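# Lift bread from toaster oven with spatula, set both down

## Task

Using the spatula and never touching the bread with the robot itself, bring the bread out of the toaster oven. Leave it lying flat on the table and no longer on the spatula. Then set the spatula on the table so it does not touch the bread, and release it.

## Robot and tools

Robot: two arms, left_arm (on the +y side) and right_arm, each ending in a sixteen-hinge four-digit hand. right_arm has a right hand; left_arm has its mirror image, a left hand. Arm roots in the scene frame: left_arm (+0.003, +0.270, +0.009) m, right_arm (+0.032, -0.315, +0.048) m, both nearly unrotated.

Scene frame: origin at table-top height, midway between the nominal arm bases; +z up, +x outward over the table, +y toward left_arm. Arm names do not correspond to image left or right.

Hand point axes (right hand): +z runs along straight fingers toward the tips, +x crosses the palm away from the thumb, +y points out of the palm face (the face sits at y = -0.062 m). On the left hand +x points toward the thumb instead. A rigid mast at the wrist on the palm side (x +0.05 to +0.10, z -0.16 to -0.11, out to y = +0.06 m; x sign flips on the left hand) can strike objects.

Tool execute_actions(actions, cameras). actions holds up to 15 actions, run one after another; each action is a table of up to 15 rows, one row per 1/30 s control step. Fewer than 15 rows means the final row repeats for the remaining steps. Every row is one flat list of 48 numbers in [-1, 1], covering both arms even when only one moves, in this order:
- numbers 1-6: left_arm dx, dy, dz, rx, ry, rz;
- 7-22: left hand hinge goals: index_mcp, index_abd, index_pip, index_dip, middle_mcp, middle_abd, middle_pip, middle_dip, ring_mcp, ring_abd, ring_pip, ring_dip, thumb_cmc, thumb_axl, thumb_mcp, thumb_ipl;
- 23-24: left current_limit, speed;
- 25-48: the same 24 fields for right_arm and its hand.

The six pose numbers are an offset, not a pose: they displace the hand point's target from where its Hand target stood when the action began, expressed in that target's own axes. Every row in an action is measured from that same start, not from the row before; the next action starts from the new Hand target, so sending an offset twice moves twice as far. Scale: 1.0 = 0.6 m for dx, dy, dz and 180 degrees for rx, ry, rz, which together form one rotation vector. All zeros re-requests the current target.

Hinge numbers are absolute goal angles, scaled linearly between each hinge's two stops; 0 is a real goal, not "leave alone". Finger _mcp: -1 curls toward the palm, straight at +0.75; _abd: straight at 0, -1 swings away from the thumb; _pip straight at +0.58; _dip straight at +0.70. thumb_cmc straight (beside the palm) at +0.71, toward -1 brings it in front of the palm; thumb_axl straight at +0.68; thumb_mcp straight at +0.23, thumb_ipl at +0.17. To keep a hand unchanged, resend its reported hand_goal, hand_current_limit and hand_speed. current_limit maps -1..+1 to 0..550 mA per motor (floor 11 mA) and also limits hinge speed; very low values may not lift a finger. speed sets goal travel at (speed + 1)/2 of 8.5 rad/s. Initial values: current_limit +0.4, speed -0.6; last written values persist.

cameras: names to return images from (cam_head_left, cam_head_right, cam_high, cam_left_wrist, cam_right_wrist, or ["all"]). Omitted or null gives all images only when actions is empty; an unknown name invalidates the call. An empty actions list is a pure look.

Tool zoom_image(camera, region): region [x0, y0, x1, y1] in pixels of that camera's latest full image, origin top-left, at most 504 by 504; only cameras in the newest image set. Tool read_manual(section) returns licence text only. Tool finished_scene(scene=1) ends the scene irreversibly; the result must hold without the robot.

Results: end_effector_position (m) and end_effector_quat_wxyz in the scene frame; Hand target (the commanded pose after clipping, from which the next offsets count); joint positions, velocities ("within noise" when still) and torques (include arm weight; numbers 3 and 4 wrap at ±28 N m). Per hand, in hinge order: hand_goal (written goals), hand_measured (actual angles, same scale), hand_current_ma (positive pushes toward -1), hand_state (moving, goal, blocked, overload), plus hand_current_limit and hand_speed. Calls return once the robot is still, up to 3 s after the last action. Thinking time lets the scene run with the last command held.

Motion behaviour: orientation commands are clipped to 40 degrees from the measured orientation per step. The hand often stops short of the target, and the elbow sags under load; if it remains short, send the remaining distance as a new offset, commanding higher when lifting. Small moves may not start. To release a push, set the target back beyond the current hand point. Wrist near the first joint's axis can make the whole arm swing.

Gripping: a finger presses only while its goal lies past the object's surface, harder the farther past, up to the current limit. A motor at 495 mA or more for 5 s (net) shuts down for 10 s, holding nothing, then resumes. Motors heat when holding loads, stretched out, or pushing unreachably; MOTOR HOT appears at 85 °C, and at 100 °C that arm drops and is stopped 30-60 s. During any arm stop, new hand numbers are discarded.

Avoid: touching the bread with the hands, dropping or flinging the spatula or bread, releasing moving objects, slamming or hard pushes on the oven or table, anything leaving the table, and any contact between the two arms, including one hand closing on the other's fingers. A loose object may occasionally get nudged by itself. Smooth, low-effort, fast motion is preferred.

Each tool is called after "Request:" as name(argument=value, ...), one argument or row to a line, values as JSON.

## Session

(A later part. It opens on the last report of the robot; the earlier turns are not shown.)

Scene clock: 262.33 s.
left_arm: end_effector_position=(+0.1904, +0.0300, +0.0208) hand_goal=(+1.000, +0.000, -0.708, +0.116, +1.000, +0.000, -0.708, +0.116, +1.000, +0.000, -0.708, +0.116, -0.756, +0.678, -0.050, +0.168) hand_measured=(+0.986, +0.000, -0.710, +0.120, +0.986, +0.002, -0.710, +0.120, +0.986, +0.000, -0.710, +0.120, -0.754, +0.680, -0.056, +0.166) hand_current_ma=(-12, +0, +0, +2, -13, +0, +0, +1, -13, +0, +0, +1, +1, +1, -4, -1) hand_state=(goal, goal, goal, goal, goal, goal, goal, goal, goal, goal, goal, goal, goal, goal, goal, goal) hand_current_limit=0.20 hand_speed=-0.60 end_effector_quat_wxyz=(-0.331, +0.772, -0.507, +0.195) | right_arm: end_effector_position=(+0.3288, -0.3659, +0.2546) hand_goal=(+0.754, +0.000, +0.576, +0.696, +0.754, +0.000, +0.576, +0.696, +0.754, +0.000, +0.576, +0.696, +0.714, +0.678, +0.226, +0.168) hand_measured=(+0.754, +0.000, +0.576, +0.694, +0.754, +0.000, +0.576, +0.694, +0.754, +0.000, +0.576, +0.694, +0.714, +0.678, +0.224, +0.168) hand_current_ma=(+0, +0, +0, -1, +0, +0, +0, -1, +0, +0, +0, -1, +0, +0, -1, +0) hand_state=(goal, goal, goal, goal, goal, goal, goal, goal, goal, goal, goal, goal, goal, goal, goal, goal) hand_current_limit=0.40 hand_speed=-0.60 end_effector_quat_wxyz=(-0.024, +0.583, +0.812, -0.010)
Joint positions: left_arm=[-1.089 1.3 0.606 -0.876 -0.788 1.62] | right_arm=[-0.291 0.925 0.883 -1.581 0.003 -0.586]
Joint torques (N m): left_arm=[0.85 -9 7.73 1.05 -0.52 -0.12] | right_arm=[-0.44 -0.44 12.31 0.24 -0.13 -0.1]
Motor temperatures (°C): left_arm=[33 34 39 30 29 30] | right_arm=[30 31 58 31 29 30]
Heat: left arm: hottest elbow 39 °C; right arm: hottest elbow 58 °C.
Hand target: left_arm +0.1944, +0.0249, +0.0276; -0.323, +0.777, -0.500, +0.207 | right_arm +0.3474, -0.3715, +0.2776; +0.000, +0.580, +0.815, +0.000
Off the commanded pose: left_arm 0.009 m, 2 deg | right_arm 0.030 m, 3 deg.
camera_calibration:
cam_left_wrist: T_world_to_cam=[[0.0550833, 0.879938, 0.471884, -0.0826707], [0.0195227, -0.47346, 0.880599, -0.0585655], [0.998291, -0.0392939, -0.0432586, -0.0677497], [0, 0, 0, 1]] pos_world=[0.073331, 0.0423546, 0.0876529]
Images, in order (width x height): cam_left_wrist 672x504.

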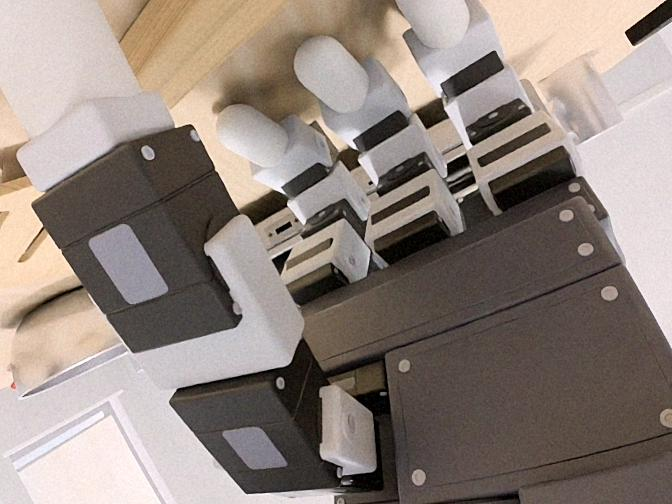

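Request:
execute_actions(
  actions=[
    [[0,0,0,0,0,0,0.753,0,-0.883,0.536,0.753,0,-0.883,0.536,0.753,0,-0.883,0.536,-0.757,0.678,-0.27,0.168,0,-0.85,0,0,0,0,0,0,0.754,0,0.576,0.696,0.754,0,0.576,0.696,0.754,0,0.576,0.696,0.714,0.678,0.226,0.168,0.4,-0.6]],
    [[0,0,0,0,0,0,0.65,0,-0.89,0.55,0.65,0,-0.89,0.55,0.65,0,-0.89,0.55,-0.757,0.678,-0.38,0.1,0.3,-0.9,0,0,0,0,0,0,0.754,0,0.576,0.696,0.754,0,0.576,0.696,0.754,0,0.576,0.696,0.714,0.678,0.226,0.168,0.4,-0.6]],
    [[0,0,0,0,0,0,0.65,0,-0.89,0.55,0.65,0,-0.89,0.55,0.65,0,-0.89,0.55,-0.757,0.678,-0.38,0.1,0.3,-0.9,0,0,0,0,0,0,0.754,0,0.576,0.696,0.754,0,0.576,0.696,0.754,0,0.576,0.696,0.714,0.678,0.226,0.168,0.4,-0.6]],
  ],
  cameras=["cam_left_wrist"],
)

Scene clock: 264.33 s.
left_arm: end_effector_position=(+0.1919, +0.0293, +0.0242) hand_goal=(+0.650, +0.000, -0.890, +0.550, +0.650, +0.000, -0.890, +0.550, +0.650, +0.000, -0.890, +0.550, -0.756, +0.678, -0.380, +0.100) hand_measured=(+0.684, +0.000, -0.892, +0.536, +0.682, +0.002, -0.894, +0.536, +0.652, +0.000, -0.890, +0.542, -0.746, +0.684, -0.268, +0.146) hand_current_ma=(+50, +0, +0, -13, +45, +0, -2, -11, +1, +0, +0, -4, +7, +3, +358, +113) hand_state=(blocked, goal, goal, goal, blocked, goal, goal, goal, goal, goal, goal, goal, goal, goal, blocked, blocked) hand_current_limit=0.30 hand_speed=-0.90 end_effector_quat_wxyz=(-0.330, +0.772, -0.505, +0.201) | right_arm: end_effector_position=(+0.3288, -0.3659, +0.2546) hand_goal=(+0.754, +0.000, +0.576, +0.696, +0.754, +0.000, +0.576, +0.696, +0.754, +0.000, +0.576, +0.696, +0.714, +0.678, +0.226, +0.168) hand_measured=(+0.754, +0.000, +0.576, +0.694, +0.754, +0.000, +0.576, +0.694, +0.754, +0.000, +0.576, +0.694, +0.714, +0.678, +0.224, +0.168) hand_current_ma=(+0, +0, +0, -1, +0, +0, +0, -1, +0, +0, +0, -1, +0, +0, -1, +0) hand_state=(goal, goal, goal, goal, goal, goal, goal, goal, goal, goal, goal, goal, goal, goal, goal, goal) hand_current_limit=0.40 hand_speed=-0.60 end_effector_quat_wxyz=(-0.024, +0.583, +0.812, -0.010)
Joint positions: left_arm=[-1.089 1.289 0.606 -0.876 -0.794 1.62] | right_arm=[-0.291 0.925 0.883 -1.581 0.003 -0.586]
Joint torques (N m): left_arm=[0.79 -8.18 7.82 1.07 -0.29 -0.12] | right_arm=[-1.38 0.09 12.36 0.24 -0.13 -0.09]
Motor temperatures (°C): left_arm=[33 34 39 30 29 30] | right_arm=[30 31 58 31 29 30]
Heat: left arm: hottest elbow 39 °C; right arm: hottest elbow 58 °C.
Hand target: left_arm +0.1944, +0.0249, +0.0276; -0.323, +0.777, -0.500, +0.207 | right_arm +0.3474, -0.3715, +0.2776; +0.000, +0.580, +0.815, +0.000
Off the commanded pose: left_arm 0.006 m, 1 deg | right_arm 0.030 m, 3 deg.
camera_calibration:
cam_left_wrist: T_world_to_cam=[[0.0503317, 0.88344, 0.465833, -0.0827836], [0.0106982, -0.466875, 0.884259, -0.0604797], [0.998675, -0.0395227, -0.0329498, -0.069515], [0, 0, 0, 1]] pos_world=[0.0742365, 0.0421505, 0.0897525]
Images, in order (width x height): cam_left_wrist 672x504.

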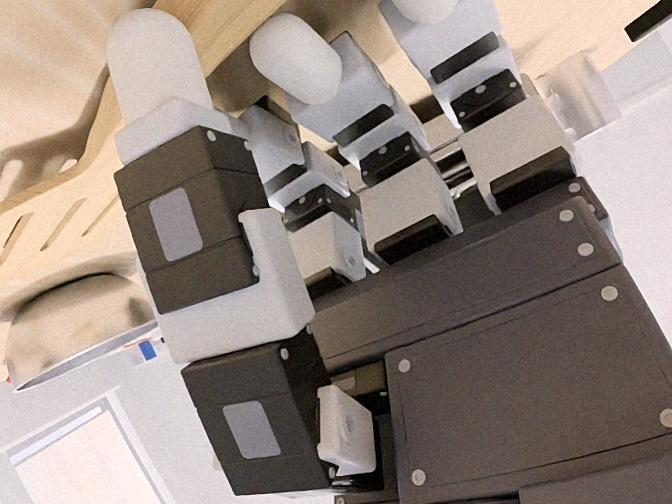

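Request:
execute_actions(
  actions=[
    [[0,0,0,0,0,0,0.82,0,-0.883,0.43,0.82,0,-0.883,0.43,0.82,0,-0.883,0.43,-0.757,0.678,-0.15,0.168,0.2,-0.8,0,0,0,0,0,0,0.754,0,0.576,0.696,0.754,0,0.576,0.696,0.754,0,0.576,0.696,0.714,0.678,0.226,0.168,0.4,-0.6]],
    [[0,0.013,0.013,0,0,0,0.82,0,-0.883,0.43,0.82,0,-0.883,0.43,0.82,0,-0.883,0.43,-0.757,0.678,-0.15,0.168,0.2,-0.8,0,0,0,0,0,0,0.754,0,0.576,0.696,0.754,0,0.576,0.696,0.754,0,0.576,0.696,0.714,0.678,0.226,0.168,0.4,-0.6]],
  ],
  cameras=["cam_left_wrist"],
)

Scene clock: 266.47 s.
left_arm: end_effector_position=(+0.1927, +0.0252, +0.0195) hand_goal=(+0.820, +0.000, -0.882, +0.430, +0.820, +0.000, -0.882, +0.430, +0.820, +0.000, -0.882, +0.430, -0.756, +0.678, -0.150, +0.168) hand_measured=(+0.808, +0.000, -0.882, +0.434, +0.808, +0.002, -0.882, +0.434, +0.808, +0.000, -0.882, +0.434, -0.752, +0.682, -0.154, +0.168) hand_current_ma=(-9, +0, +0, +2, -10, +0, +0, +1, -10, +0, +0, +1, +2, +1, -2, +0) hand_state=(goal, goal, goal, goal, goal, goal, goal, goal, goal, goal, goal, goal, goal, goal, goal, goal) hand_current_limit=0.20 hand_speed=-0.80 end_effector_quat_wxyz=(-0.322, +0.775, -0.501, +0.209) | right_arm: end_effector_position=(+0.3288, -0.3659, +0.2546) hand_goal=(+0.754, +0.000, +0.576, +0.696, +0.754, +0.000, +0.576, +0.696, +0.754, +0.000, +0.576, +0.696, +0.714, +0.678, +0.226, +0.168) hand_measured=(+0.754, +0.000, +0.576, +0.694, +0.754, +0.000, +0.576, +0.694, +0.754, +0.000, +0.576, +0.694, +0.714, +0.678, +0.224, +0.168) hand_current_ma=(+0, +0, +0, -1, +0, +0, +0, -1, +0, +0, +0, -1, +0, +0, -1, +0) hand_state=(goal, goal, goal, goal, goal, goal, goal, goal, goal, goal, goal, goal, goal, goal, goal, goal) hand_current_limit=0.40 hand_speed=-0.60 end_effector_quat_wxyz=(-0.024, +0.583, +0.812, -0.010)
Joint positions: left_arm=[-1.089 1.295 0.594 -0.835 -0.788 1.62] | right_arm=[-0.291 0.925 0.883 -1.581 0.003 -0.586]
Joint torques (N m): left_arm=[0.85 -6.59 7.42 1.06 -0.5 -0.13] | right_arm=[-0.79 -0.56 12.52 0.25 -0.12 -0.1]
Motor temperatures (°C): left_arm=[33 34 39 30 29 30] | right_arm=[30 31 58 31 29 30]
Heat: left arm: hottest elbow 39 °C; right arm: hottest elbow 58 °C.
Hand target: left_arm +0.1944, +0.0249, +0.0165; -0.323, +0.777, -0.500, +0.207 | right_arm +0.3474, -0.3715, +0.2776; +0.000, +0.580, +0.815, +0.000
Off the commanded pose: left_arm 0.003 m, 0 deg | right_arm 0.030 m, 3 deg.
camera_calibration:
cam_left_wrist: T_world_to_cam=[[0.0483172, 0.894141, 0.44517, -0.0764249], [0.00634567, -0.445956, 0.895032, -0.0581688], [0.998812, -0.0404205, -0.0272213, -0.0706612], [0, 0, 0, 1]] pos_world=[0.074639, 0.0395378, 0.0841615]
Images, in order (width x height): cam_left_wrist 672x504.

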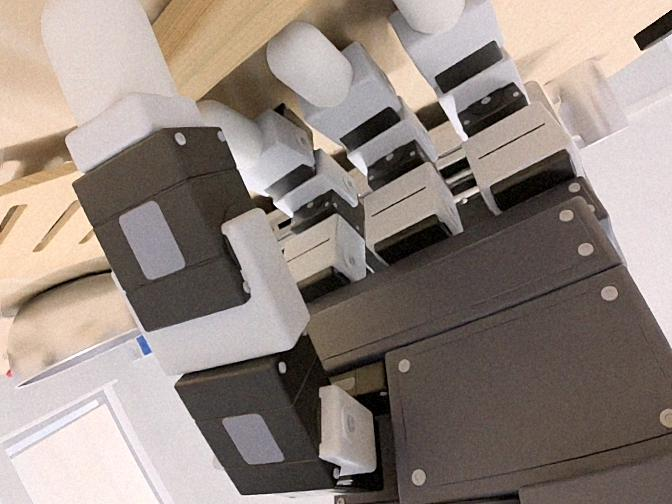

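Request:
execute_actions(
  actions=[
    [[0,0.005,0.005,0,0,0,0.82,0,-0.883,0.43,0.82,0,-0.883,0.43,0.82,0,-0.883,0.43,-0.757,0.678,-0.15,0.168,0.2,-0.8,0,0,0,0,0,0,0.754,0,0.576,0.696,0.754,0,0.576,0.696,0.754,0,0.576,0.696,0.714,0.678,0.226,0.168,0.4,-0.6]],
    [[0,0,0,0,0,0,0.7,0,-0.883,0.43,0.7,0,-0.883,0.43,0.75,0,-0.883,0.43,-0.757,0.678,-0.3,0.168,0.2,-0.9,0,0,0,0,0,0,0.754,0,0.576,0.696,0.754,0,0.576,0.696,0.754,0,0.576,0.696,0.714,0.678,0.226,0.168,0.4,-0.6]],
    [[0,0,0,0,0,0,0.66,0,-0.883,0.43,0.66,0,-0.883,0.43,0.7,0,-0.883,0.43,-0.757,0.678,-0.36,0.12,0.3,-0.9,0,0,0,0,0,0,0.754,0,0.576,0.696,0.754,0,0.576,0.696,0.754,0,0.576,0.696,0.714,0.678,0.226,0.168,0.4,-0.6]],
  ],
  cameras=["cam_left_wrist"],
)

Scene clock: 268.33 s.
left_arm: end_effector_position=(+0.1952, +0.0245, +0.0185) hand_goal=(+0.660, +0.000, -0.882, +0.430, +0.660, +0.000, -0.882, +0.430, +0.700, +0.000, -0.882, +0.430, -0.756, +0.678, -0.360, +0.120) hand_measured=(+0.684, +0.000, -0.876, +0.434, +0.710, +0.000, -0.880, +0.434, +0.724, +0.000, -0.888, +0.434, -0.752, +0.682, -0.272, +0.164) hand_current_ma=(+28, +0, +3, +2, +88, +0, +1, +1, +28, +0, -2, +1, +2, +1, +304, +110) hand_state=(blocked, goal, goal, goal, blocked, goal, goal, goal, blocked, goal, goal, goal, goal, goal, blocked, blocked) hand_current_limit=0.30 hand_speed=-0.90 end_effector_quat_wxyz=(-0.325, +0.774, -0.500, +0.213) | right_arm: end_effector_position=(+0.3288, -0.3659, +0.2546) hand_goal=(+0.754, +0.000, +0.576, +0.696, +0.754, +0.000, +0.576, +0.696, +0.754, +0.000, +0.576, +0.696, +0.714, +0.678, +0.226, +0.168) hand_measured=(+0.754, +0.000, +0.576, +0.694, +0.754, +0.000, +0.576, +0.694, +0.754, +0.000, +0.576, +0.694, +0.714, +0.678, +0.224, +0.168) hand_current_ma=(+0, +0, +0, -1, +0, +0, +0, -1, +0, +0, +0, -1, +0, +0, -1, +0) hand_state=(goal, goal, goal, goal, goal, goal, goal, goal, goal, goal, goal, goal, goal, goal, goal, goal) hand_current_limit=0.40 hand_speed=-0.60 end_effector_quat_wxyz=(-0.024, +0.583, +0.812, -0.010)
Joint positions: left_arm=[-1.089 1.3 0.592 -0.822 -0.798 1.622] | right_arm=[-0.291 0.925 0.883 -1.581 0.003 -0.586]
Joint torques (N m): left_arm=[0.85 -6.24 7.08 1.24 -0.13 -0.14] | right_arm=[-0.73 -0.44 12.44 0.38 -0.13 -0.11]
Motor temperatures (°C): left_arm=[33 34 39 30 29 30] | right_arm=[30 31 58 31 29 30]
Heat: left arm: hottest elbow 39 °C; right arm: hottest elbow 58 °C.
Hand target: left_arm +0.1944, +0.0249, +0.0123; -0.323, +0.777, -0.500, +0.207 | right_arm +0.3474, -0.3715, +0.2776; +0.000, +0.580, +0.815, +0.000
Off the commanded pose: left_arm 0.006 m, 1 deg | right_arm 0.030 m, 3 deg.
camera_calibration:
cam_left_wrist: T_world_to_cam=[[0.0432829, 0.894288, 0.445394, -0.0745446], [-0.00465767, -0.445626, 0.895207, -0.0554821], [0.999052, -0.0408216, -0.0151227, -0.073547], [0, 0, 0, 1]] pos_world=[0.0764454, 0.0389377, 0.0817574]
Images, in order (width x height): cam_left_wrist 672x504.

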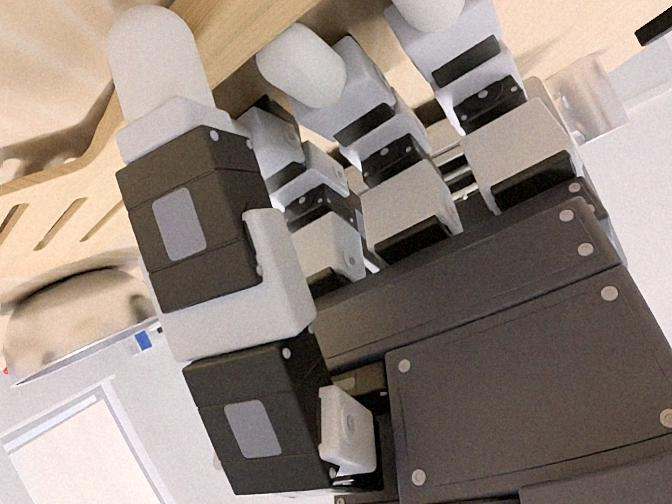

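Request:
execute_actions(
  actions=[
    [[0,0,0,0,0,0,0.6,0,-0.9,0.44,0.61,0,-0.9,0.44,0.66,0,-0.883,0.43,-0.757,0.678,-0.449,0.05,0.6,-0.9,0,0,0,0,0,0,0.754,0,0.576,0.696,0.754,0,0.576,0.696,0.754,0,0.576,0.696,0.714,0.678,0.226,0.168,0.4,-0.6]],
    [[0,-0.015,-0.015,0,0,0,0.6,0,-0.9,0.44,0.61,0,-0.9,0.44,0.66,0,-0.883,0.43,-0.757,0.678,-0.449,0.05,0.6,-0.9,0,0,0,0,0,0,0.754,0,0.576,0.696,0.754,0,0.576,0.696,0.754,0,0.576,0.696,0.714,0.678,0.226,0.168,0.4,-0.6]],
    [[0,-0.02,-0.02,0,0,0,0.6,0,-0.9,0.44,0.61,0,-0.9,0.44,0.66,0,-0.883,0.43,-0.757,0.678,-0.449,0.05,0.6,-0.9,0,0,0,0,0,0,0.754,0,0.576,0.696,0.754,0,0.576,0.696,0.754,0,0.576,0.696,0.714,0.678,0.226,0.168,0.4,-0.6]],
  ],
  cameras=["cam_left_wrist", "cam_head_right"],
)

Request:
zoom_image(
  camera="cam_head_right",
  region=[340, 250, 500, 410],
)

Scene clock: 270.27 s.
left_arm: end_effector_position=(+0.1851, +0.0407, +0.0243) hand_goal=(+0.600, +0.000, -0.900, +0.440, +0.610, +0.000, -0.900, +0.440, +0.660, +0.000, -0.882, +0.430, -0.756, +0.678, -0.448, +0.050) hand_measured=(+0.670, +0.000, -0.880, +0.448, +0.686, +0.000, -0.880, +0.444, +0.676, +0.000, -0.878, +0.434, -0.746, +0.682, -0.268, +0.156) hand_current_ma=(+151, +0, +21, +5, +173, +0, +19, +1, +15, +0, +1, +1, +7, +2, +440, +431) hand_state=(blocked, goal, blocked, goal, blocked, goal, goal, goal, goal, goal, goal, goal, goal, goal, blocked, blocked) hand_current_limit=0.60 hand_speed=-0.90 end_effector_quat_wxyz=(-0.335, +0.770, -0.510, +0.188) | right_arm: end_effector_position=(+0.3288, -0.3659, +0.2546) hand_goal=(+0.754, +0.000, +0.576, +0.696, +0.754, +0.000, +0.576, +0.696, +0.754, +0.000, +0.576, +0.696, +0.714, +0.678, +0.226, +0.168) hand_measured=(+0.754, +0.000, +0.576, +0.694, +0.754, +0.000, +0.576, +0.694, +0.754, +0.000, +0.576, +0.694, +0.714, +0.678, +0.224, +0.168) hand_current_ma=(+0, +0, +0, -1, +0, +0, +0, -1, +0, +0, +0, -1, +0, +0, -1, +0) hand_state=(goal, goal, goal, goal, goal, goal, goal, goal, goal, goal, goal, goal, goal, goal, goal, goal) hand_current_limit=0.40 hand_speed=-0.60 end_effector_quat_wxyz=(-0.024, +0.583, +0.812, -0.010)
Joint positions: left_arm=[-1.089 1.269 0.592 -0.91 -0.788 1.621] | right_arm=[-0.291 0.925 0.883 -1.581 0.003 -0.586]
Joint torques (N m): left_arm=[0.73 -8.82 10.84 0.43 -0.49 -0.11] | right_arm=[-0.91 -0.38 12.33 0.21 -0.14 -0.12]
Motor temperatures (°C): left_arm=[33 34 39 30 29 30] | right_arm=[30 31 58 31 29 30]
Heat: left arm: hottest elbow 39 °C; right arm: hottest elbow 58 °C.
Hand target: left_arm +0.1944, +0.0249, +0.0420; -0.323, +0.777, -0.500, +0.207 | right_arm +0.3474, -0.3715, +0.2776; +0.000, +0.580, +0.815, +0.000
Off the commanded pose: left_arm 0.026 m, 3 deg | right_arm 0.030 m, 3 deg.
camera_calibration:
cam_left_wrist: T_world_to_cam=[[0.0592522, 0.872296, 0.485374, -0.0943435], [0.0261342, -0.487417, 0.872778, -0.0568808], [0.997901, -0.0390291, -0.0516773, -0.0616794], [0, 0, 0, 1]] pos_world=[0.0686265, 0.0521635, 0.0922488]
Images, in order (width x height): cam_head_right 896x504, cam_left_wrist 672x504.

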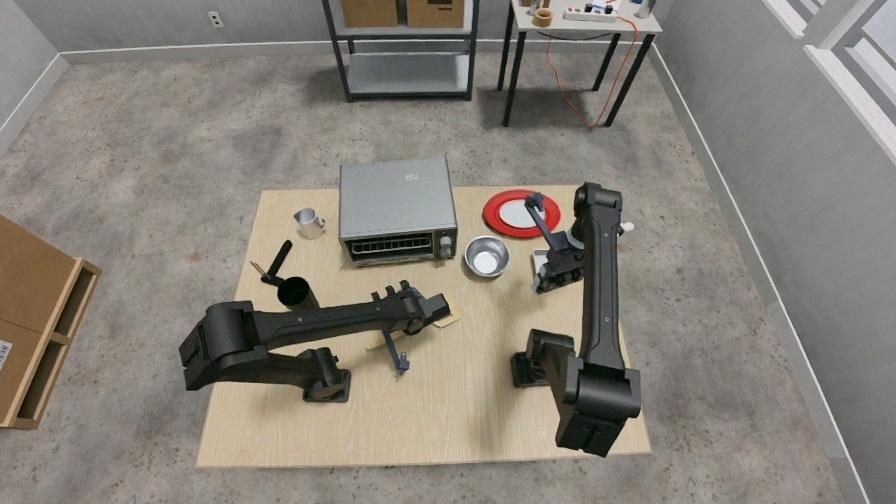

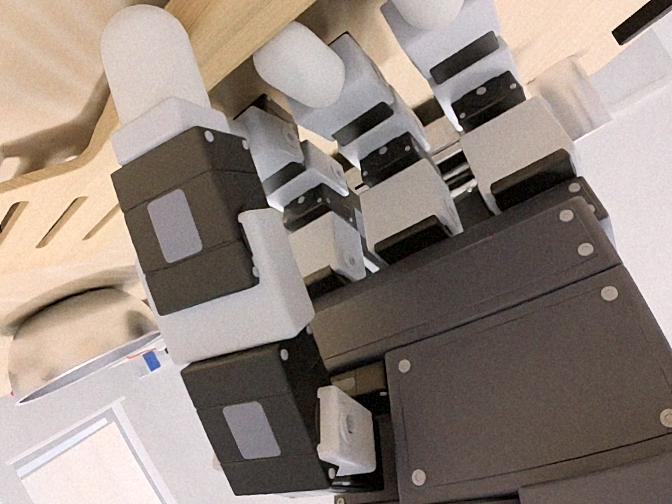

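Scaled by 3.150.

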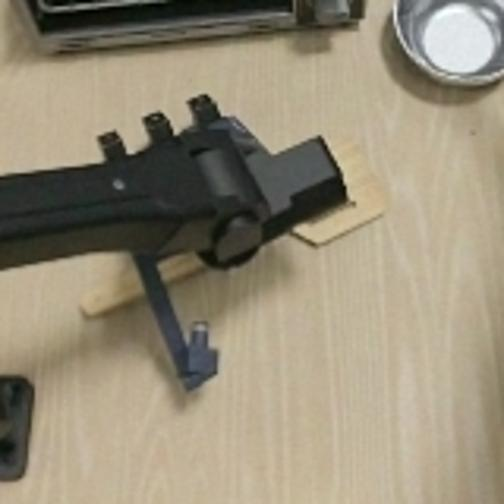

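Request:
execute_actions(
  actions=[
    [[0,-0.025,-0.025,0,0,0,0.6,0,-0.9,0.44,0.61,0,-0.9,0.44,0.66,0,-0.883,0.43,-0.757,0.678,-0.449,0.05,0.6,-0.9,0,0,0,0,0,0,0.754,0,0.576,0.696,0.754,0,0.576,0.696,0.754,0,0.576,0.696,0.714,0.678,0.226,0.168,0.4,-0.6]],
    [[0,-0.03,-0.03,0,0,0,0.6,0,-0.9,0.44,0.61,0,-0.9,0.44,0.66,0,-0.883,0.43,-0.757,0.678,-0.449,0.05,0.6,-0.9,0,0,0,0,0,0,0.754,0,0.576,0.696,0.754,0,0.576,0.696,0.754,0,0.576,0.696,0.714,0.678,0.226,0.168,0.4,-0.6]],
  ],
  cameras=["cam_left_wrist", "cam_head_right"],
)

Request:
zoom_image(
  camera="cam_head_right",
  region=[340, 250, 500, 410],
)

Scene clock: 271.73 s.
left_arm: end_effector_position=(+0.1839, +0.0426, +0.0675) hand_goal=(+0.600, +0.000, -0.900, +0.440, +0.610, +0.000, -0.900, +0.440, +0.660, +0.000, -0.882, +0.430, -0.756, +0.678, -0.448, +0.050) hand_measured=(+0.670, +0.000, -0.880, +0.448, +0.686, +0.000, -0.880, +0.444, +0.676, +0.000, -0.878, +0.434, -0.746, +0.682, -0.268, +0.156) hand_current_ma=(+151, +0, +21, +5, +172, +0, +19, +1, +15, +0, +2, +1, +7, +2, +440, +431) hand_state=(blocked, goal, blocked, goal, blocked, goal, goal, goal, goal, goal, goal, goal, goal, goal, blocked, blocked) hand_current_limit=0.60 hand_speed=-0.90 end_effector_quat_wxyz=(-0.335, +0.769, -0.511, +0.186) | right_arm: end_effector_position=(+0.3288, -0.3659, +0.2546) hand_goal=(+0.754, +0.000, +0.576, +0.696, +0.754, +0.000, +0.576, +0.696, +0.754, +0.000, +0.576, +0.696, +0.714, +0.678, +0.226, +0.168) hand_measured=(+0.754, +0.000, +0.576, +0.694, +0.754, +0.000, +0.576, +0.694, +0.754, +0.000, +0.576, +0.694, +0.714, +0.678, +0.224, +0.168) hand_current_ma=(+0, +0, +0, -1, +0, +0, +0, -1, +0, +0, +0, -1, +0, +0, -1, +0) hand_state=(goal, goal, goal, goal, goal, goal, goal, goal, goal, goal, goal, goal, goal, goal, goal, goal) hand_current_limit=0.40 hand_speed=-0.60 end_effector_quat_wxyz=(-0.024, +0.583, +0.812, -0.010)
Joint positions: left_arm=[-1.089 1.178 0.657 -1.071 -0.787 1.621] | right_arm=[-0.291 0.925 0.883 -1.581 0.003 -0.586]
Joint torques (N m): left_arm=[0.79 -7.71 12.75 0.23 -0.52 -0.12] | right_arm=[-0.85 -0.21 12.4 0.31 -0.15 -0.12]
Motor temperatures (°C): left_arm=[33 34 39 30 29 30] | right_arm=[30 31 58 31 29 30]
Heat: left arm: hottest elbow 39 °C; right arm: hottest elbow 58 °C.
Hand target: left_arm +0.1943, +0.0249, +0.0886; -0.323, +0.777, -0.500, +0.207 | right_arm +0.3474, -0.3715, +0.2776; +0.000, +0.580, +0.815, +0.000
Off the commanded pose: left_arm 0.030 m, 3 deg | right_arm 0.030 m, 3 deg.
camera_calibration:
cam_left_wrist: T_world_to_cam=[[0.0607224, 0.870568, 0.488287, -0.117197], [0.0288235, -0.490516, 0.870956, -0.0938072], [0.997738, -0.0388124, -0.0548781, -0.0579355], [0, 0, 0, 1]] pos_world=[0.0676248, 0.0537655, 0.135748]
Images, in order (width x height): cam_head_right 896x504, cam_left_wrist 672x504.

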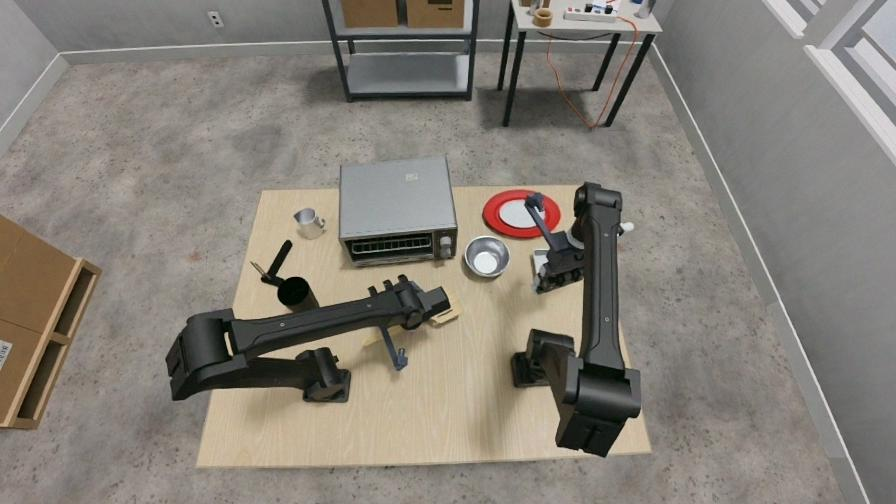

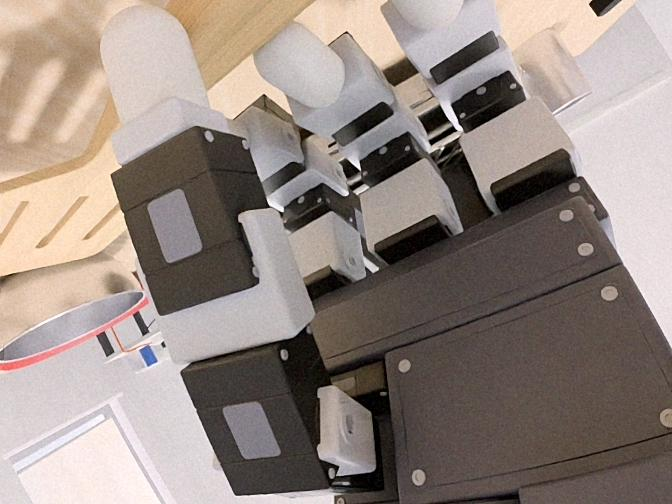

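Scaled by 3.150.

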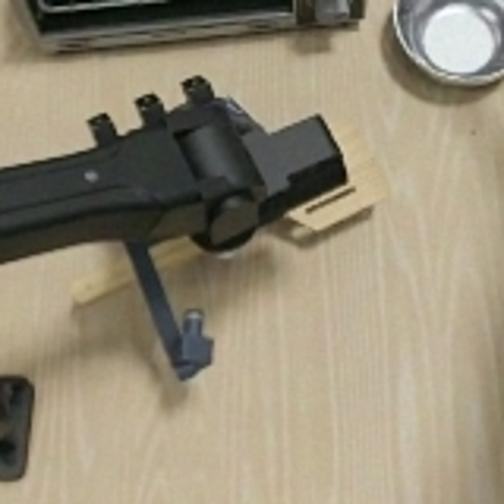

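Request:
execute_actions(
  actions=[
    [[0,-0.067,-0.067,0,0,0,0.6,0,-0.9,0.44,0.61,0,-0.9,0.44,0.66,0,-0.883,0.43,-0.757,0.678,-0.449,0.05,0.6,-0.9,0,0,0,0,0,0,0.754,0,0.576,0.696,0.754,0,0.576,0.696,0.754,0,0.576,0.696,0.714,0.678,0.226,0.168,0.4,-0.6]],
    [[0,-0.067,-0.067,0,0,0,0.6,0,-0.9,0.44,0.61,0,-0.9,0.44,0.66,0,-0.883,0.43,-0.757,0.678,-0.449,0.05,0.6,-0.9,0,0,0,0,0,0,0.754,0,0.576,0.696,0.754,0,0.576,0.696,0.754,0,0.576,0.696,0.714,0.678,0.226,0.168,0.4,-0.6]],
    [[0,-0.067,-0.067,0,0,0,0.6,0,-0.9,0.44,0.61,0,-0.9,0.44,0.66,0,-0.883,0.43,-0.757,0.678,-0.449,0.05,0.6,-0.9,0,0,0,0,0,0,0.754,0,0.576,0.696,0.754,0,0.576,0.696,0.754,0,0.576,0.696,0.714,0.678,0.226,0.168,0.4,-0.6]],
  ],
  cameras=["cam_left_wrist", "cam_head_right"],
)

Request:
zoom_image(
  camera="cam_head_right",
  region=[320, 150, 500, 350],
)

Scene clock: 274.03 s.
left_arm: end_effector_position=(+0.1869, +0.0352, +0.2350) hand_goal=(+0.600, +0.000, -0.900, +0.440, +0.610, +0.000, -0.900, +0.440, +0.660, +0.000, -0.882, +0.430, -0.756, +0.678, -0.448, +0.050) hand_measured=(+0.670, +0.000, -0.880, +0.448, +0.684, +0.000, -0.880, +0.444, +0.674, +0.000, -0.878, +0.434, -0.746, +0.682, -0.268, +0.156) hand_current_ma=(+151, +0, +21, +5, +170, +0, +19, +1, +13, +0, +2, +1, +7, +2, +440, +431) hand_state=(blocked, goal, blocked, goal, blocked, goal, goal, goal, goal, goal, goal, goal, goal, goal, blocked, blocked) hand_current_limit=0.60 hand_speed=-0.90 end_effector_quat_wxyz=(-0.334, +0.770, -0.512, +0.185) | right_arm: end_effector_position=(+0.3288, -0.3659, +0.2546) hand_goal=(+0.754, +0.000, +0.576, +0.696, +0.754, +0.000, +0.576, +0.696, +0.754, +0.000, +0.576, +0.696, +0.714, +0.678, +0.226, +0.168) hand_measured=(+0.754, +0.000, +0.576, +0.694, +0.754, +0.000, +0.576, +0.694, +0.754, +0.000, +0.576, +0.694, +0.714, +0.678, +0.224, +0.168) hand_current_ma=(+0, +0, +0, -1, +0, +0, +0, -1, +0, +0, +0, -1, +0, +0, -1, +0) hand_state=(goal, goal, goal, goal, goal, goal, goal, goal, goal, goal, goal, goal, goal, goal, goal, goal) hand_current_limit=0.40 hand_speed=-0.60 end_effector_quat_wxyz=(-0.024, +0.583, +0.812, -0.010)
Joint positions: left_arm=[-1.089 1.063 1.036 -1.563 -0.784 1.624] | right_arm=[-0.291 0.925 0.883 -1.581 0.003 -0.586]
Joint torques (N m): left_arm=[0.67 -6.71 14.54 0.36 -0.61 -0.16] | right_arm=[-0.73 -0.5 12.37 0.2 -0.13 -0.09]
Motor temperatures (°C): left_arm=[33 34 40 30 29 30] | right_arm=[30 31 58 31 29 30]
Heat: left arm: hottest elbow 40 °C; right arm: hottest elbow 58 °C.
Hand target: left_arm +0.1941, +0.0245, +0.2591; -0.323, +0.777, -0.500, +0.207 | right_arm +0.3474, -0.3715, +0.2776; +0.000, +0.580, +0.815, +0.000
Off the commanded pose: left_arm 0.027 m, 3 deg | right_arm 0.030 m, 3 deg.
camera_calibration:
cam_left_wrist: T_world_to_cam=[[0.0635579, 0.870944, 0.487254, -0.193012], [0.0307136, -0.489717, 0.87134, -0.243954], [0.997505, -0.0404153, -0.0578752, -0.05119], [0, 0, 0, 1]] pos_world=[0.0708225, 0.0465655, 0.30365]
Images, in order (width x height): cam_head_right 896x504, cam_left_wrist 672x504.

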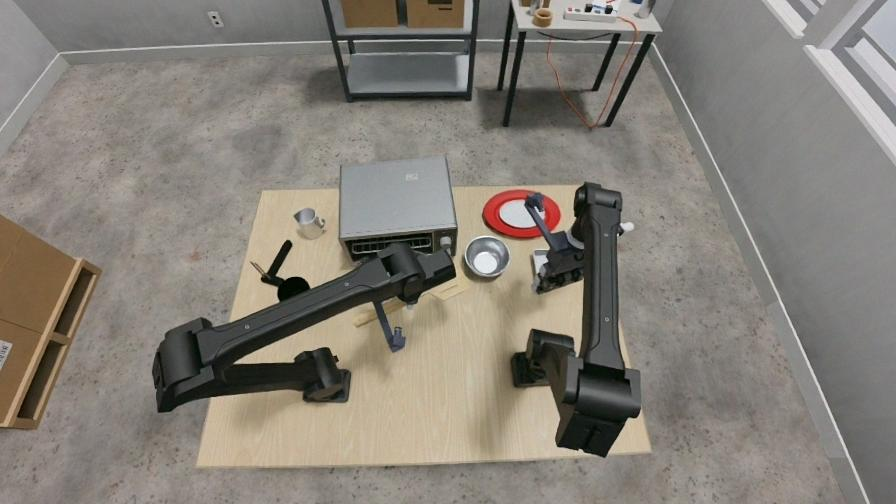

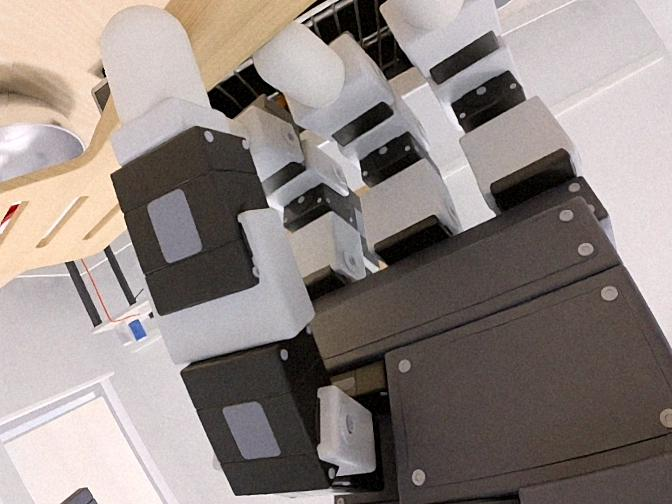

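Scaled by 2.520.

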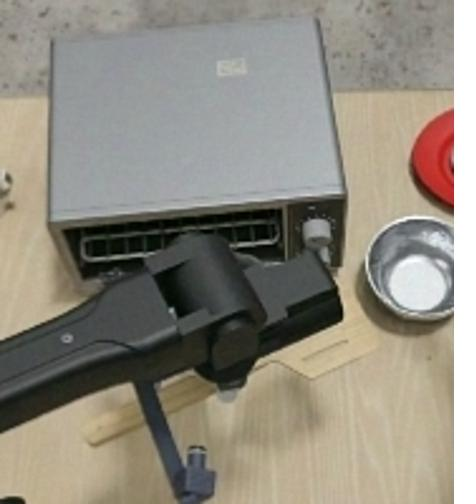

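Request:
execute_actions(
  actions=[
    [[-0.0203,-0.0837,0.0748,0,0,0,0.6,0,-0.9,0.44,0.61,0,-0.9,0.44,0.66,0,-0.883,0.43,-0.757,0.678,-0.449,0.05,0.6,-0.9,0,0,0,0,0,0,0.754,0,0.576,0.696,0.754,0,0.576,0.696,0.754,0,0.576,0.696,0.714,0.678,0.226,0.168,0.4,-0.6]],
    [[-0.0203,-0.0837,0.0748,0,0,0,0.6,0,-0.9,0.44,0.61,0,-0.9,0.44,0.66,0,-0.883,0.43,-0.757,0.678,-0.449,0.05,0.6,-0.9,0,0,0,0,0,0,0.754,0,0.576,0.696,0.754,0,0.576,0.696,0.754,0,0.576,0.696,0.714,0.678,0.226,0.168,0.4,-0.6]],
    [[-0.0203,-0.0837,0.0748,0,0,0,0.6,0,-0.9,0.44,0.61,0,-0.9,0.44,0.66,0,-0.883,0.43,-0.757,0.678,-0.449,0.05,0.6,-0.9,0,0,0,0,0,0,0.754,0,0.576,0.696,0.754,0,0.576,0.696,0.754,0,0.576,0.696,0.714,0.678,0.226,0.168,0.4,-0.6]],
  ],
  cameras=["cam_left_wrist", "cam_head_right"],
)

Scene clock: 276.13 s.
left_arm: end_effector_position=(+0.3442, +0.1456, +0.2452) hand_goal=(+0.600, +0.000, -0.900, +0.440, +0.610, +0.000, -0.900, +0.440, +0.660, +0.000, -0.882, +0.430, -0.756, +0.678, -0.448, +0.050) hand_measured=(+0.668, +0.000, -0.880, +0.448, +0.682, +0.000, -0.880, +0.444, +0.670, +0.000, -0.878, +0.434, -0.746, +0.682, -0.266, +0.156) hand_current_ma=(+150, +0, +21, +5, +160, +0, +19, +1, +8, +0, +2, +1, +8, +2, +440, +428) hand_state=(blocked, goal, blocked, goal, blocked, goal, goal, goal, goal, goal, goal, goal, goal, goal, blocked, blocked) hand_current_limit=0.60 hand_speed=-0.90 end_effector_quat_wxyz=(-0.373, +0.823, -0.406, +0.139) | right_arm: end_effector_position=(+0.3288, -0.3659, +0.2546) hand_goal=(+0.754, +0.000, +0.576, +0.696, +0.754, +0.000, +0.576, +0.696, +0.754, +0.000, +0.576, +0.696, +0.714, +0.678, +0.226, +0.168) hand_measured=(+0.754, +0.000, +0.576, +0.694, +0.754, +0.000, +0.576, +0.694, +0.754, +0.000, +0.576, +0.694, +0.714, +0.678, +0.224, +0.168) hand_current_ma=(+0, +0, +0, -1, +0, +0, +0, -1, +0, +0, +0, -1, +0, +0, -1, +0) hand_state=(goal, goal, goal, goal, goal, goal, goal, goal, goal, goal, goal, goal, goal, goal, goal, goal) hand_current_limit=0.40 hand_speed=-0.60 end_effector_quat_wxyz=(-0.024, +0.583, +0.812, -0.010)
Joint positions: left_arm=[-0.491 1.128 1.094 -1.231 -0.772 2.099] | right_arm=[-0.291 0.925 0.883 -1.581 0.003 -0.586]
Joint torques (N m): left_arm=[1.32 -6.95 15.68 1.48 -0.46 -0.01] | right_arm=[-0.85 -0.38 12.45 0.2 -0.15 -0.11]
Motor temperatures (°C): left_arm=[33 33 40 30 30 30] | right_arm=[30 31 58 31 29 30]
Heat: left arm: hottest elbow 40 °C; right arm: hottest elbow 58 °C.
Hand target: left_arm +0.3625, +0.1414, +0.2708; -0.323, +0.777, -0.500, +0.207 | right_arm +0.3474, -0.3715, +0.2776; +0.000, +0.580, +0.815, +0.000
Off the commanded pose: left_arm 0.032 m, 15 deg | right_arm 0.030 m, 3 deg.
joint sent to its limit (left arm) — joint 6 (wrist roll), upper limit. The joint targets are off in orientation, not in position.
camera_calibration:
cam_left_wrist: T_world_to_cam=[[-0.171894, 0.840241, 0.514244, -0.225207], [0.143887, -0.495001, 0.856896, -0.23826], [0.974551, 0.221288, -0.0358117, -0.238659], [0, 0, 0, 1]] pos_world=[0.228156, 0.124102, 0.311429]
Images, in order (width x height): cam_head_right 896x504, cam_left_wrist 672x504.

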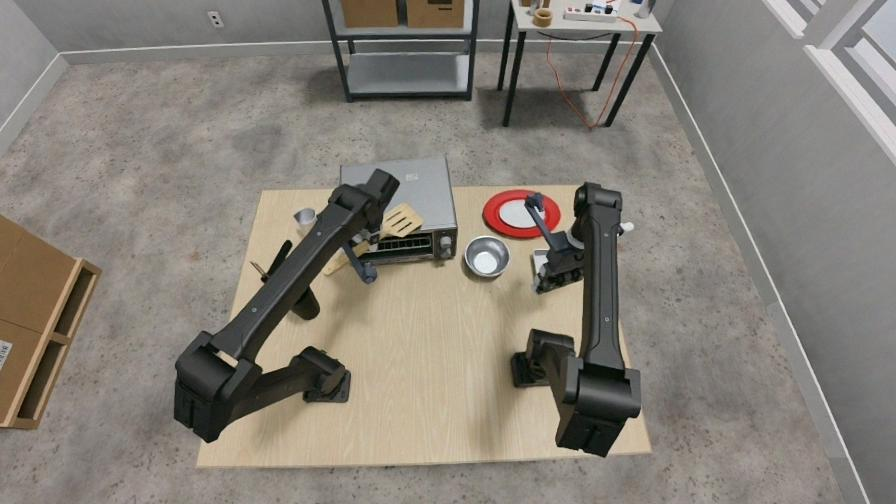

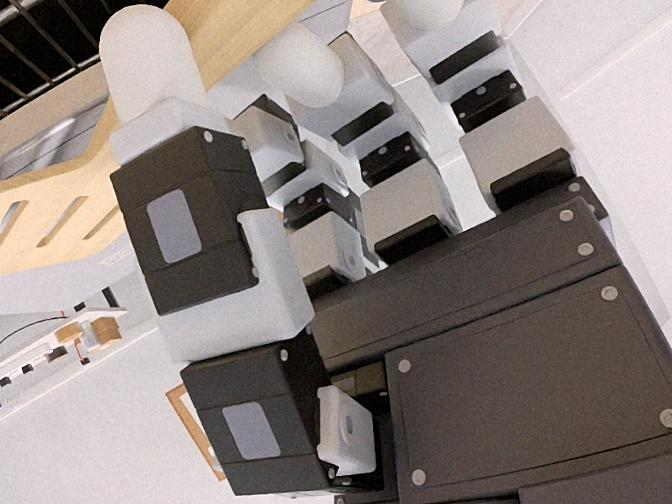

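Request:
execute_actions(
  actions=[
    [[0,0,0,0,-0.0591,-0.0588,0.6,0,-0.9,0.44,0.61,0,-0.9,0.44,0.66,0,-0.883,0.43,-0.757,0.678,-0.449,0.05,0.6,-0.9,0,0,0,0,0,0,0.754,0,0.576,0.696,0.754,0,0.576,0.696,0.754,0,0.576,0.696,0.714,0.678,0.226,0.168,0.4,-0.6]],
    [[0,0,0,0,-0.0591,-0.0588,0.6,0,-0.9,0.44,0.61,0,-0.9,0.44,0.66,0,-0.883,0.43,-0.757,0.678,-0.449,0.05,0.6,-0.9,0,0,0,0,0,0,0.754,0,0.576,0.696,0.754,0,0.576,0.696,0.754,0,0.576,0.696,0.714,0.678,0.226,0.168,0.4,-0.6]],
  ],
  cameras=["cam_left_wrist", "cam_head_right"],
)

Request:
zoom_image(
  camera="cam_head_right",
  region=[310, 150, 470, 300],
)

Scene clock: 278.30 s.
left_arm: end_effector_position=(+0.3486, +0.1528, +0.2486) hand_goal=(+0.600, +0.000, -0.900, +0.440, +0.610, +0.000, -0.900, +0.440, +0.660, +0.000, -0.882, +0.430, -0.756, +0.678, -0.448, +0.050) hand_measured=(+0.668, +0.000, -0.880, +0.448, +0.682, +0.000, -0.880, +0.444, +0.670, +0.000, -0.878, +0.434, -0.746, +0.682, -0.266, +0.156) hand_current_ma=(+150, +0, +21, +5, +160, +0, +19, +1, +8, +0, +2, +1, +8, +2, +440, +428) hand_state=(blocked, goal, blocked, goal, blocked, goal, goal, goal, goal, goal, goal, goal, goal, goal, blocked, blocked) hand_current_limit=0.60 hand_speed=-0.90 end_effector_quat_wxyz=(-0.368, +0.878, -0.293, +0.093) | right_arm: end_effector_position=(+0.3288, -0.3659, +0.2546) hand_goal=(+0.754, +0.000, +0.576, +0.696, +0.754, +0.000, +0.576, +0.696, +0.754, +0.000, +0.576, +0.696, +0.714, +0.678, +0.226, +0.168) hand_measured=(+0.754, +0.000, +0.576, +0.694, +0.754, +0.000, +0.576, +0.694, +0.754, +0.000, +0.576, +0.694, +0.714, +0.678, +0.224, +0.168) hand_current_ma=(+0, +0, +0, -1, +0, +0, +0, -1, +0, +0, +0, -1, +0, +0, -1, +0) hand_state=(goal, goal, goal, goal, goal, goal, goal, goal, goal, goal, goal, goal, goal, goal, goal, goal) hand_current_limit=0.40 hand_speed=-0.60 end_effector_quat_wxyz=(-0.024, +0.583, +0.812, -0.010)
Joint positions: left_arm=[-0.464 1.209 1.181 -1.463 -0.774 1.759] | right_arm=[-0.291 0.925 0.883 -1.581 0.003 -0.586]
Joint torques (N m): left_arm=[-0.56 -8.12 15.15 0.49 -0.66 -0.2] | right_arm=[-0.79 -0.26 12.3 0.32 -0.15 -0.11]
Motor temperatures (°C): left_arm=[33 33 41 30 30 30] | right_arm=[30 31 58 31 29 30]
Heat: left arm: hottest elbow 41 °C; right arm: hottest elbow 58 °C.
Hand target: left_arm +0.3626, +0.1415, +0.2708; -0.366, +0.879, -0.282, +0.116 | right_arm +0.3474, -0.3715, +0.2776; +0.000, +0.580, +0.815, +0.000
Off the commanded pose: left_arm 0.029 m, 3 deg | right_arm 0.030 m, 3 deg.
camera_calibration:
cam_left_wrist: T_world_to_cam=[[-0.384361, 0.787708, 0.481438, -0.142105], [0.273729, -0.400805, 0.874316, -0.302198], [0.881668, 0.467836, -0.0615643, -0.24328], [0, 0, 0, 1]] pos_world=[0.242593, 0.10463, 0.317654]
Images, in order (width x height): cam_head_right 896x504, cam_left_wrist 672x504.

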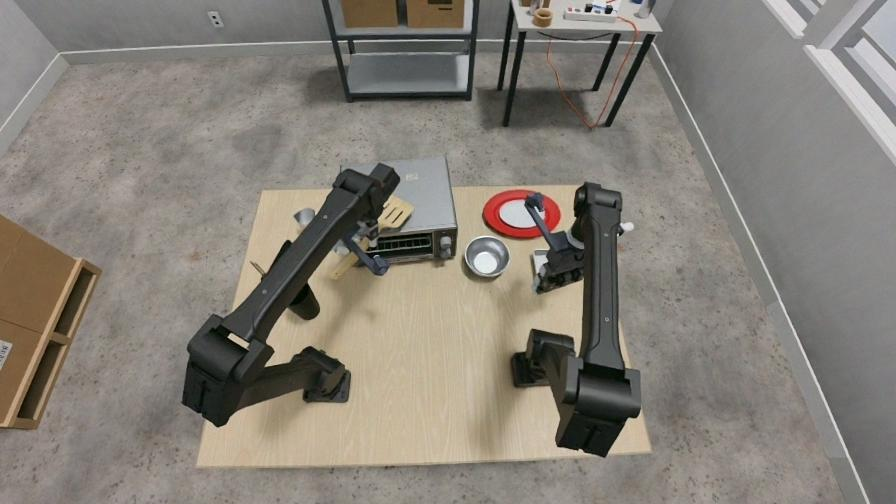

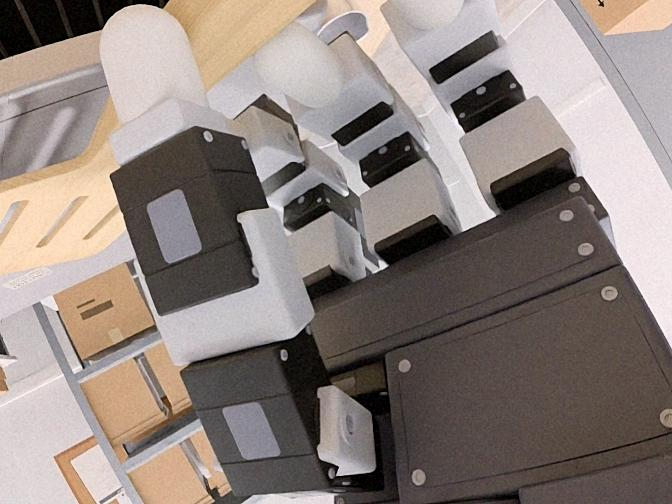

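Scaled by 3.150.

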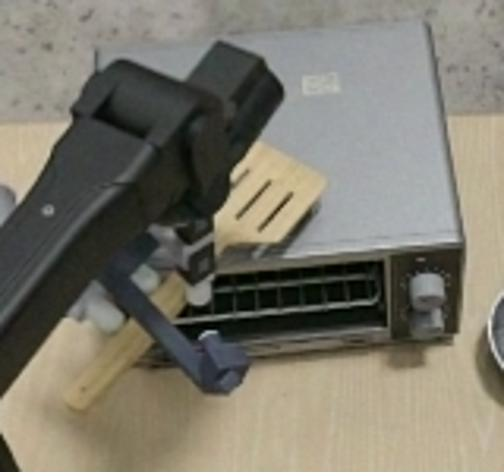

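Request:
execute_actions(
  actions=[
    [[0.0532,-0.008,0.0246,0,0,0,0.6,0,-0.9,0.44,0.61,0,-0.9,0.44,0.66,0,-0.883,0.43,-0.757,0.678,-0.449,0.05,0.6,-0.9,0,0,0,0,0,0,0.754,0,0.576,0.696,0.754,0,0.576,0.696,0.754,0,0.576,0.696,0.714,0.678,0.226,0.168,0.4,-0.6]],
    [[0.0532,-0.008,0.0246,0,0,0,0.6,0,-0.9,0.44,0.61,0,-0.9,0.44,0.66,0,-0.883,0.43,-0.757,0.678,-0.449,0.05,0.6,-0.9,0,0,0,0,0,0,0.754,0,0.576,0.696,0.754,0,0.576,0.696,0.754,0,0.576,0.696,0.714,0.678,0.226,0.168,0.4,-0.6]],
  ],
  cameras=["cam_left_wrist", "cam_head_right", "cam_high"],
)

Request:
zoom_image(
  camera="cam_head_right",
  region=[310, 150, 470, 300],
)

Request:
zoom_image(
  camera="cam_high",
  region=[400, 120, 640, 340],
)

Scene clock: 279.87 s.
left_arm: end_effector_position=(+0.4115, +0.1298, +0.2324) hand_goal=(+0.600, +0.000, -0.900, +0.440, +0.610, +0.000, -0.900, +0.440, +0.660, +0.000, -0.882, +0.430, -0.756, +0.678, -0.448, +0.050) hand_measured=(+0.668, +0.000, -0.880, +0.448, +0.682, +0.000, -0.880, +0.444, +0.670, +0.000, -0.878, +0.434, -0.746, +0.682, -0.266, +0.156) hand_current_ma=(+150, +0, +21, +5, +160, +0, +19, +1, +8, +0, +2, +1, +8, +2, +440, +428) hand_state=(blocked, goal, blocked, goal, blocked, goal, goal, goal, goal, goal, goal, goal, goal, goal, blocked, blocked) hand_current_limit=0.60 hand_speed=-0.90 end_effector_quat_wxyz=(-0.369, +0.877, -0.294, +0.091) | right_arm: end_effector_position=(+0.3288, -0.3659, +0.2546) hand_goal=(+0.754, +0.000, +0.576, +0.696, +0.754, +0.000, +0.576, +0.696, +0.754, +0.000, +0.576, +0.696, +0.714, +0.678, +0.226, +0.168) hand_measured=(+0.754, +0.000, +0.576, +0.694, +0.754, +0.000, +0.576, +0.694, +0.754, +0.000, +0.576, +0.694, +0.714, +0.678, +0.224, +0.168) hand_current_ma=(+0, +0, +0, -1, +0, +0, +0, -1, +0, +0, +0, -1, +0, +0, -1, +0) hand_state=(goal, goal, goal, goal, goal, goal, goal, goal, goal, goal, goal, goal, goal, goal, goal, goal) hand_current_limit=0.40 hand_speed=-0.60 end_effector_quat_wxyz=(-0.024, +0.583, +0.812, -0.010)
Joint positions: left_arm=[-0.443 1.385 1.297 -1.385 -0.776 1.792] | right_arm=[-0.291 0.925 0.883 -1.581 0.003 -0.586]
Joint torques (N m): left_arm=[1.49 -11.58 15.28 1.14 -0.51 0] | right_arm=[-0.91 0.09 12.37 0.29 -0.18 -0.08]
Motor temperatures (°C): left_arm=[33 33 41 30 30 30] | right_arm=[30 31 58 31 29 30]
Heat: left arm: hottest elbow 41 °C; right arm: hottest elbow 58 °C.
Hand target: left_arm +0.4306, +0.1271, +0.2568; -0.366, +0.879, -0.281, +0.116 | right_arm +0.3474, -0.3715, +0.2776; +0.000, +0.580, +0.815, +0.000
Off the commanded pose: left_arm 0.031 m, 3 deg | right_arm 0.030 m, 3 deg.
camera_calibration:
cam_left_wrist: T_world_to_cam=[[-0.381247, 0.78591, 0.486822, -0.0942959], [0.275274, -0.406202, 0.871335, -0.313795], [0.882539, 0.466204, -0.0614769, -0.289121], [0, 0, 0, 1]] pos_world=[0.30559, 0.0814335, 0.301551]
Images, in order (width x height): cam_head_right 896x504, cam_high 896x504, cam_left_wrist 672x504.

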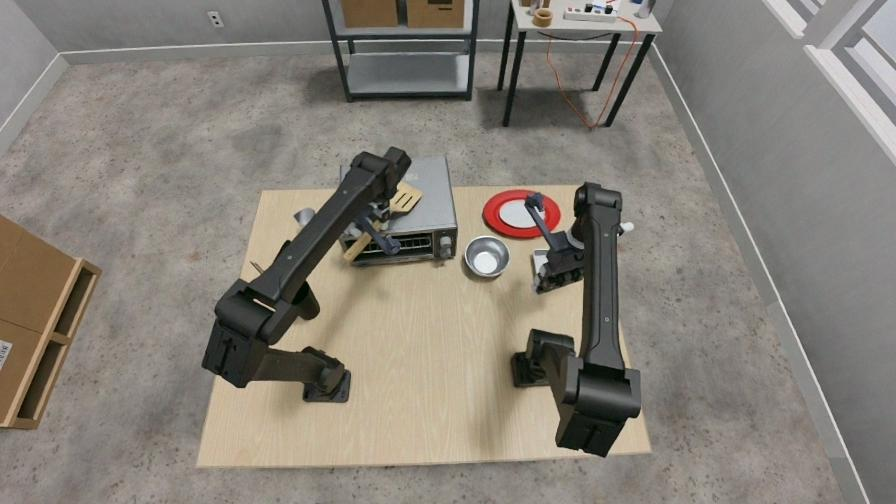

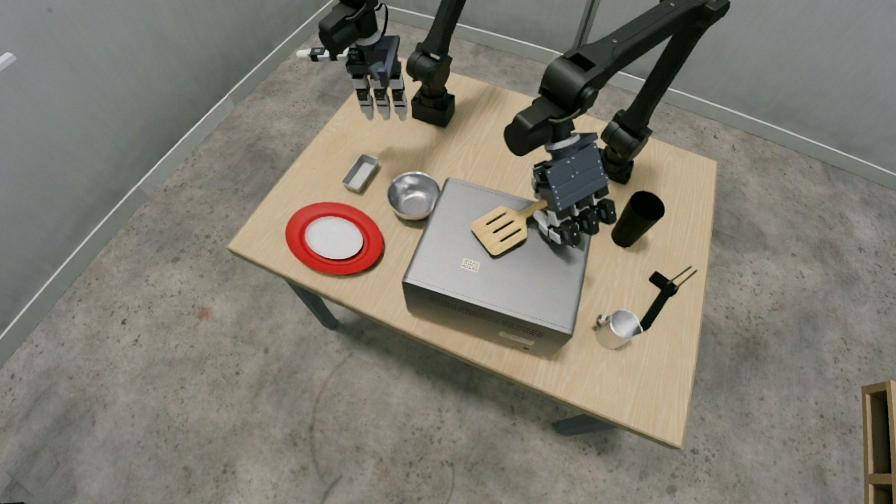

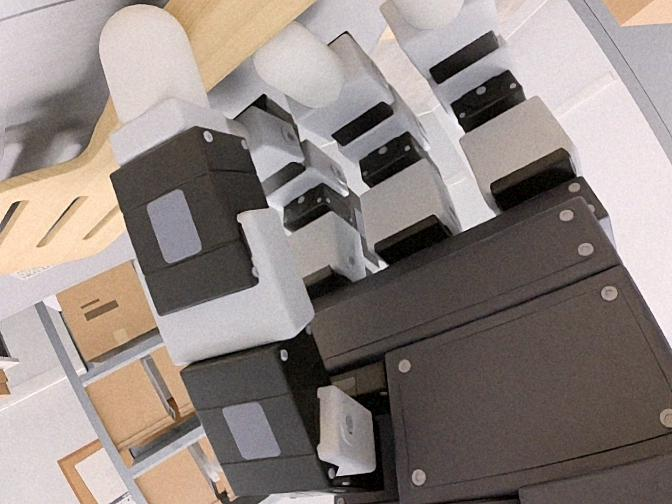

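Scaled by 3.150.

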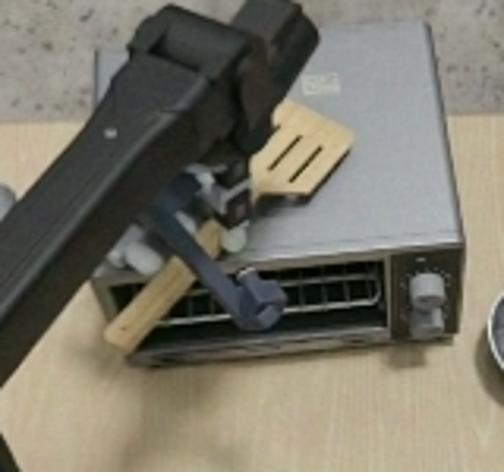

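Scaled by 2.100.

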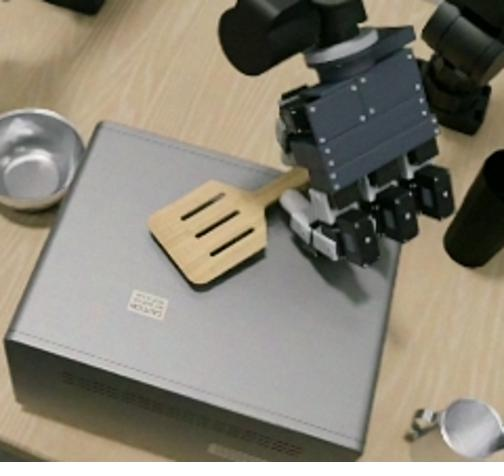

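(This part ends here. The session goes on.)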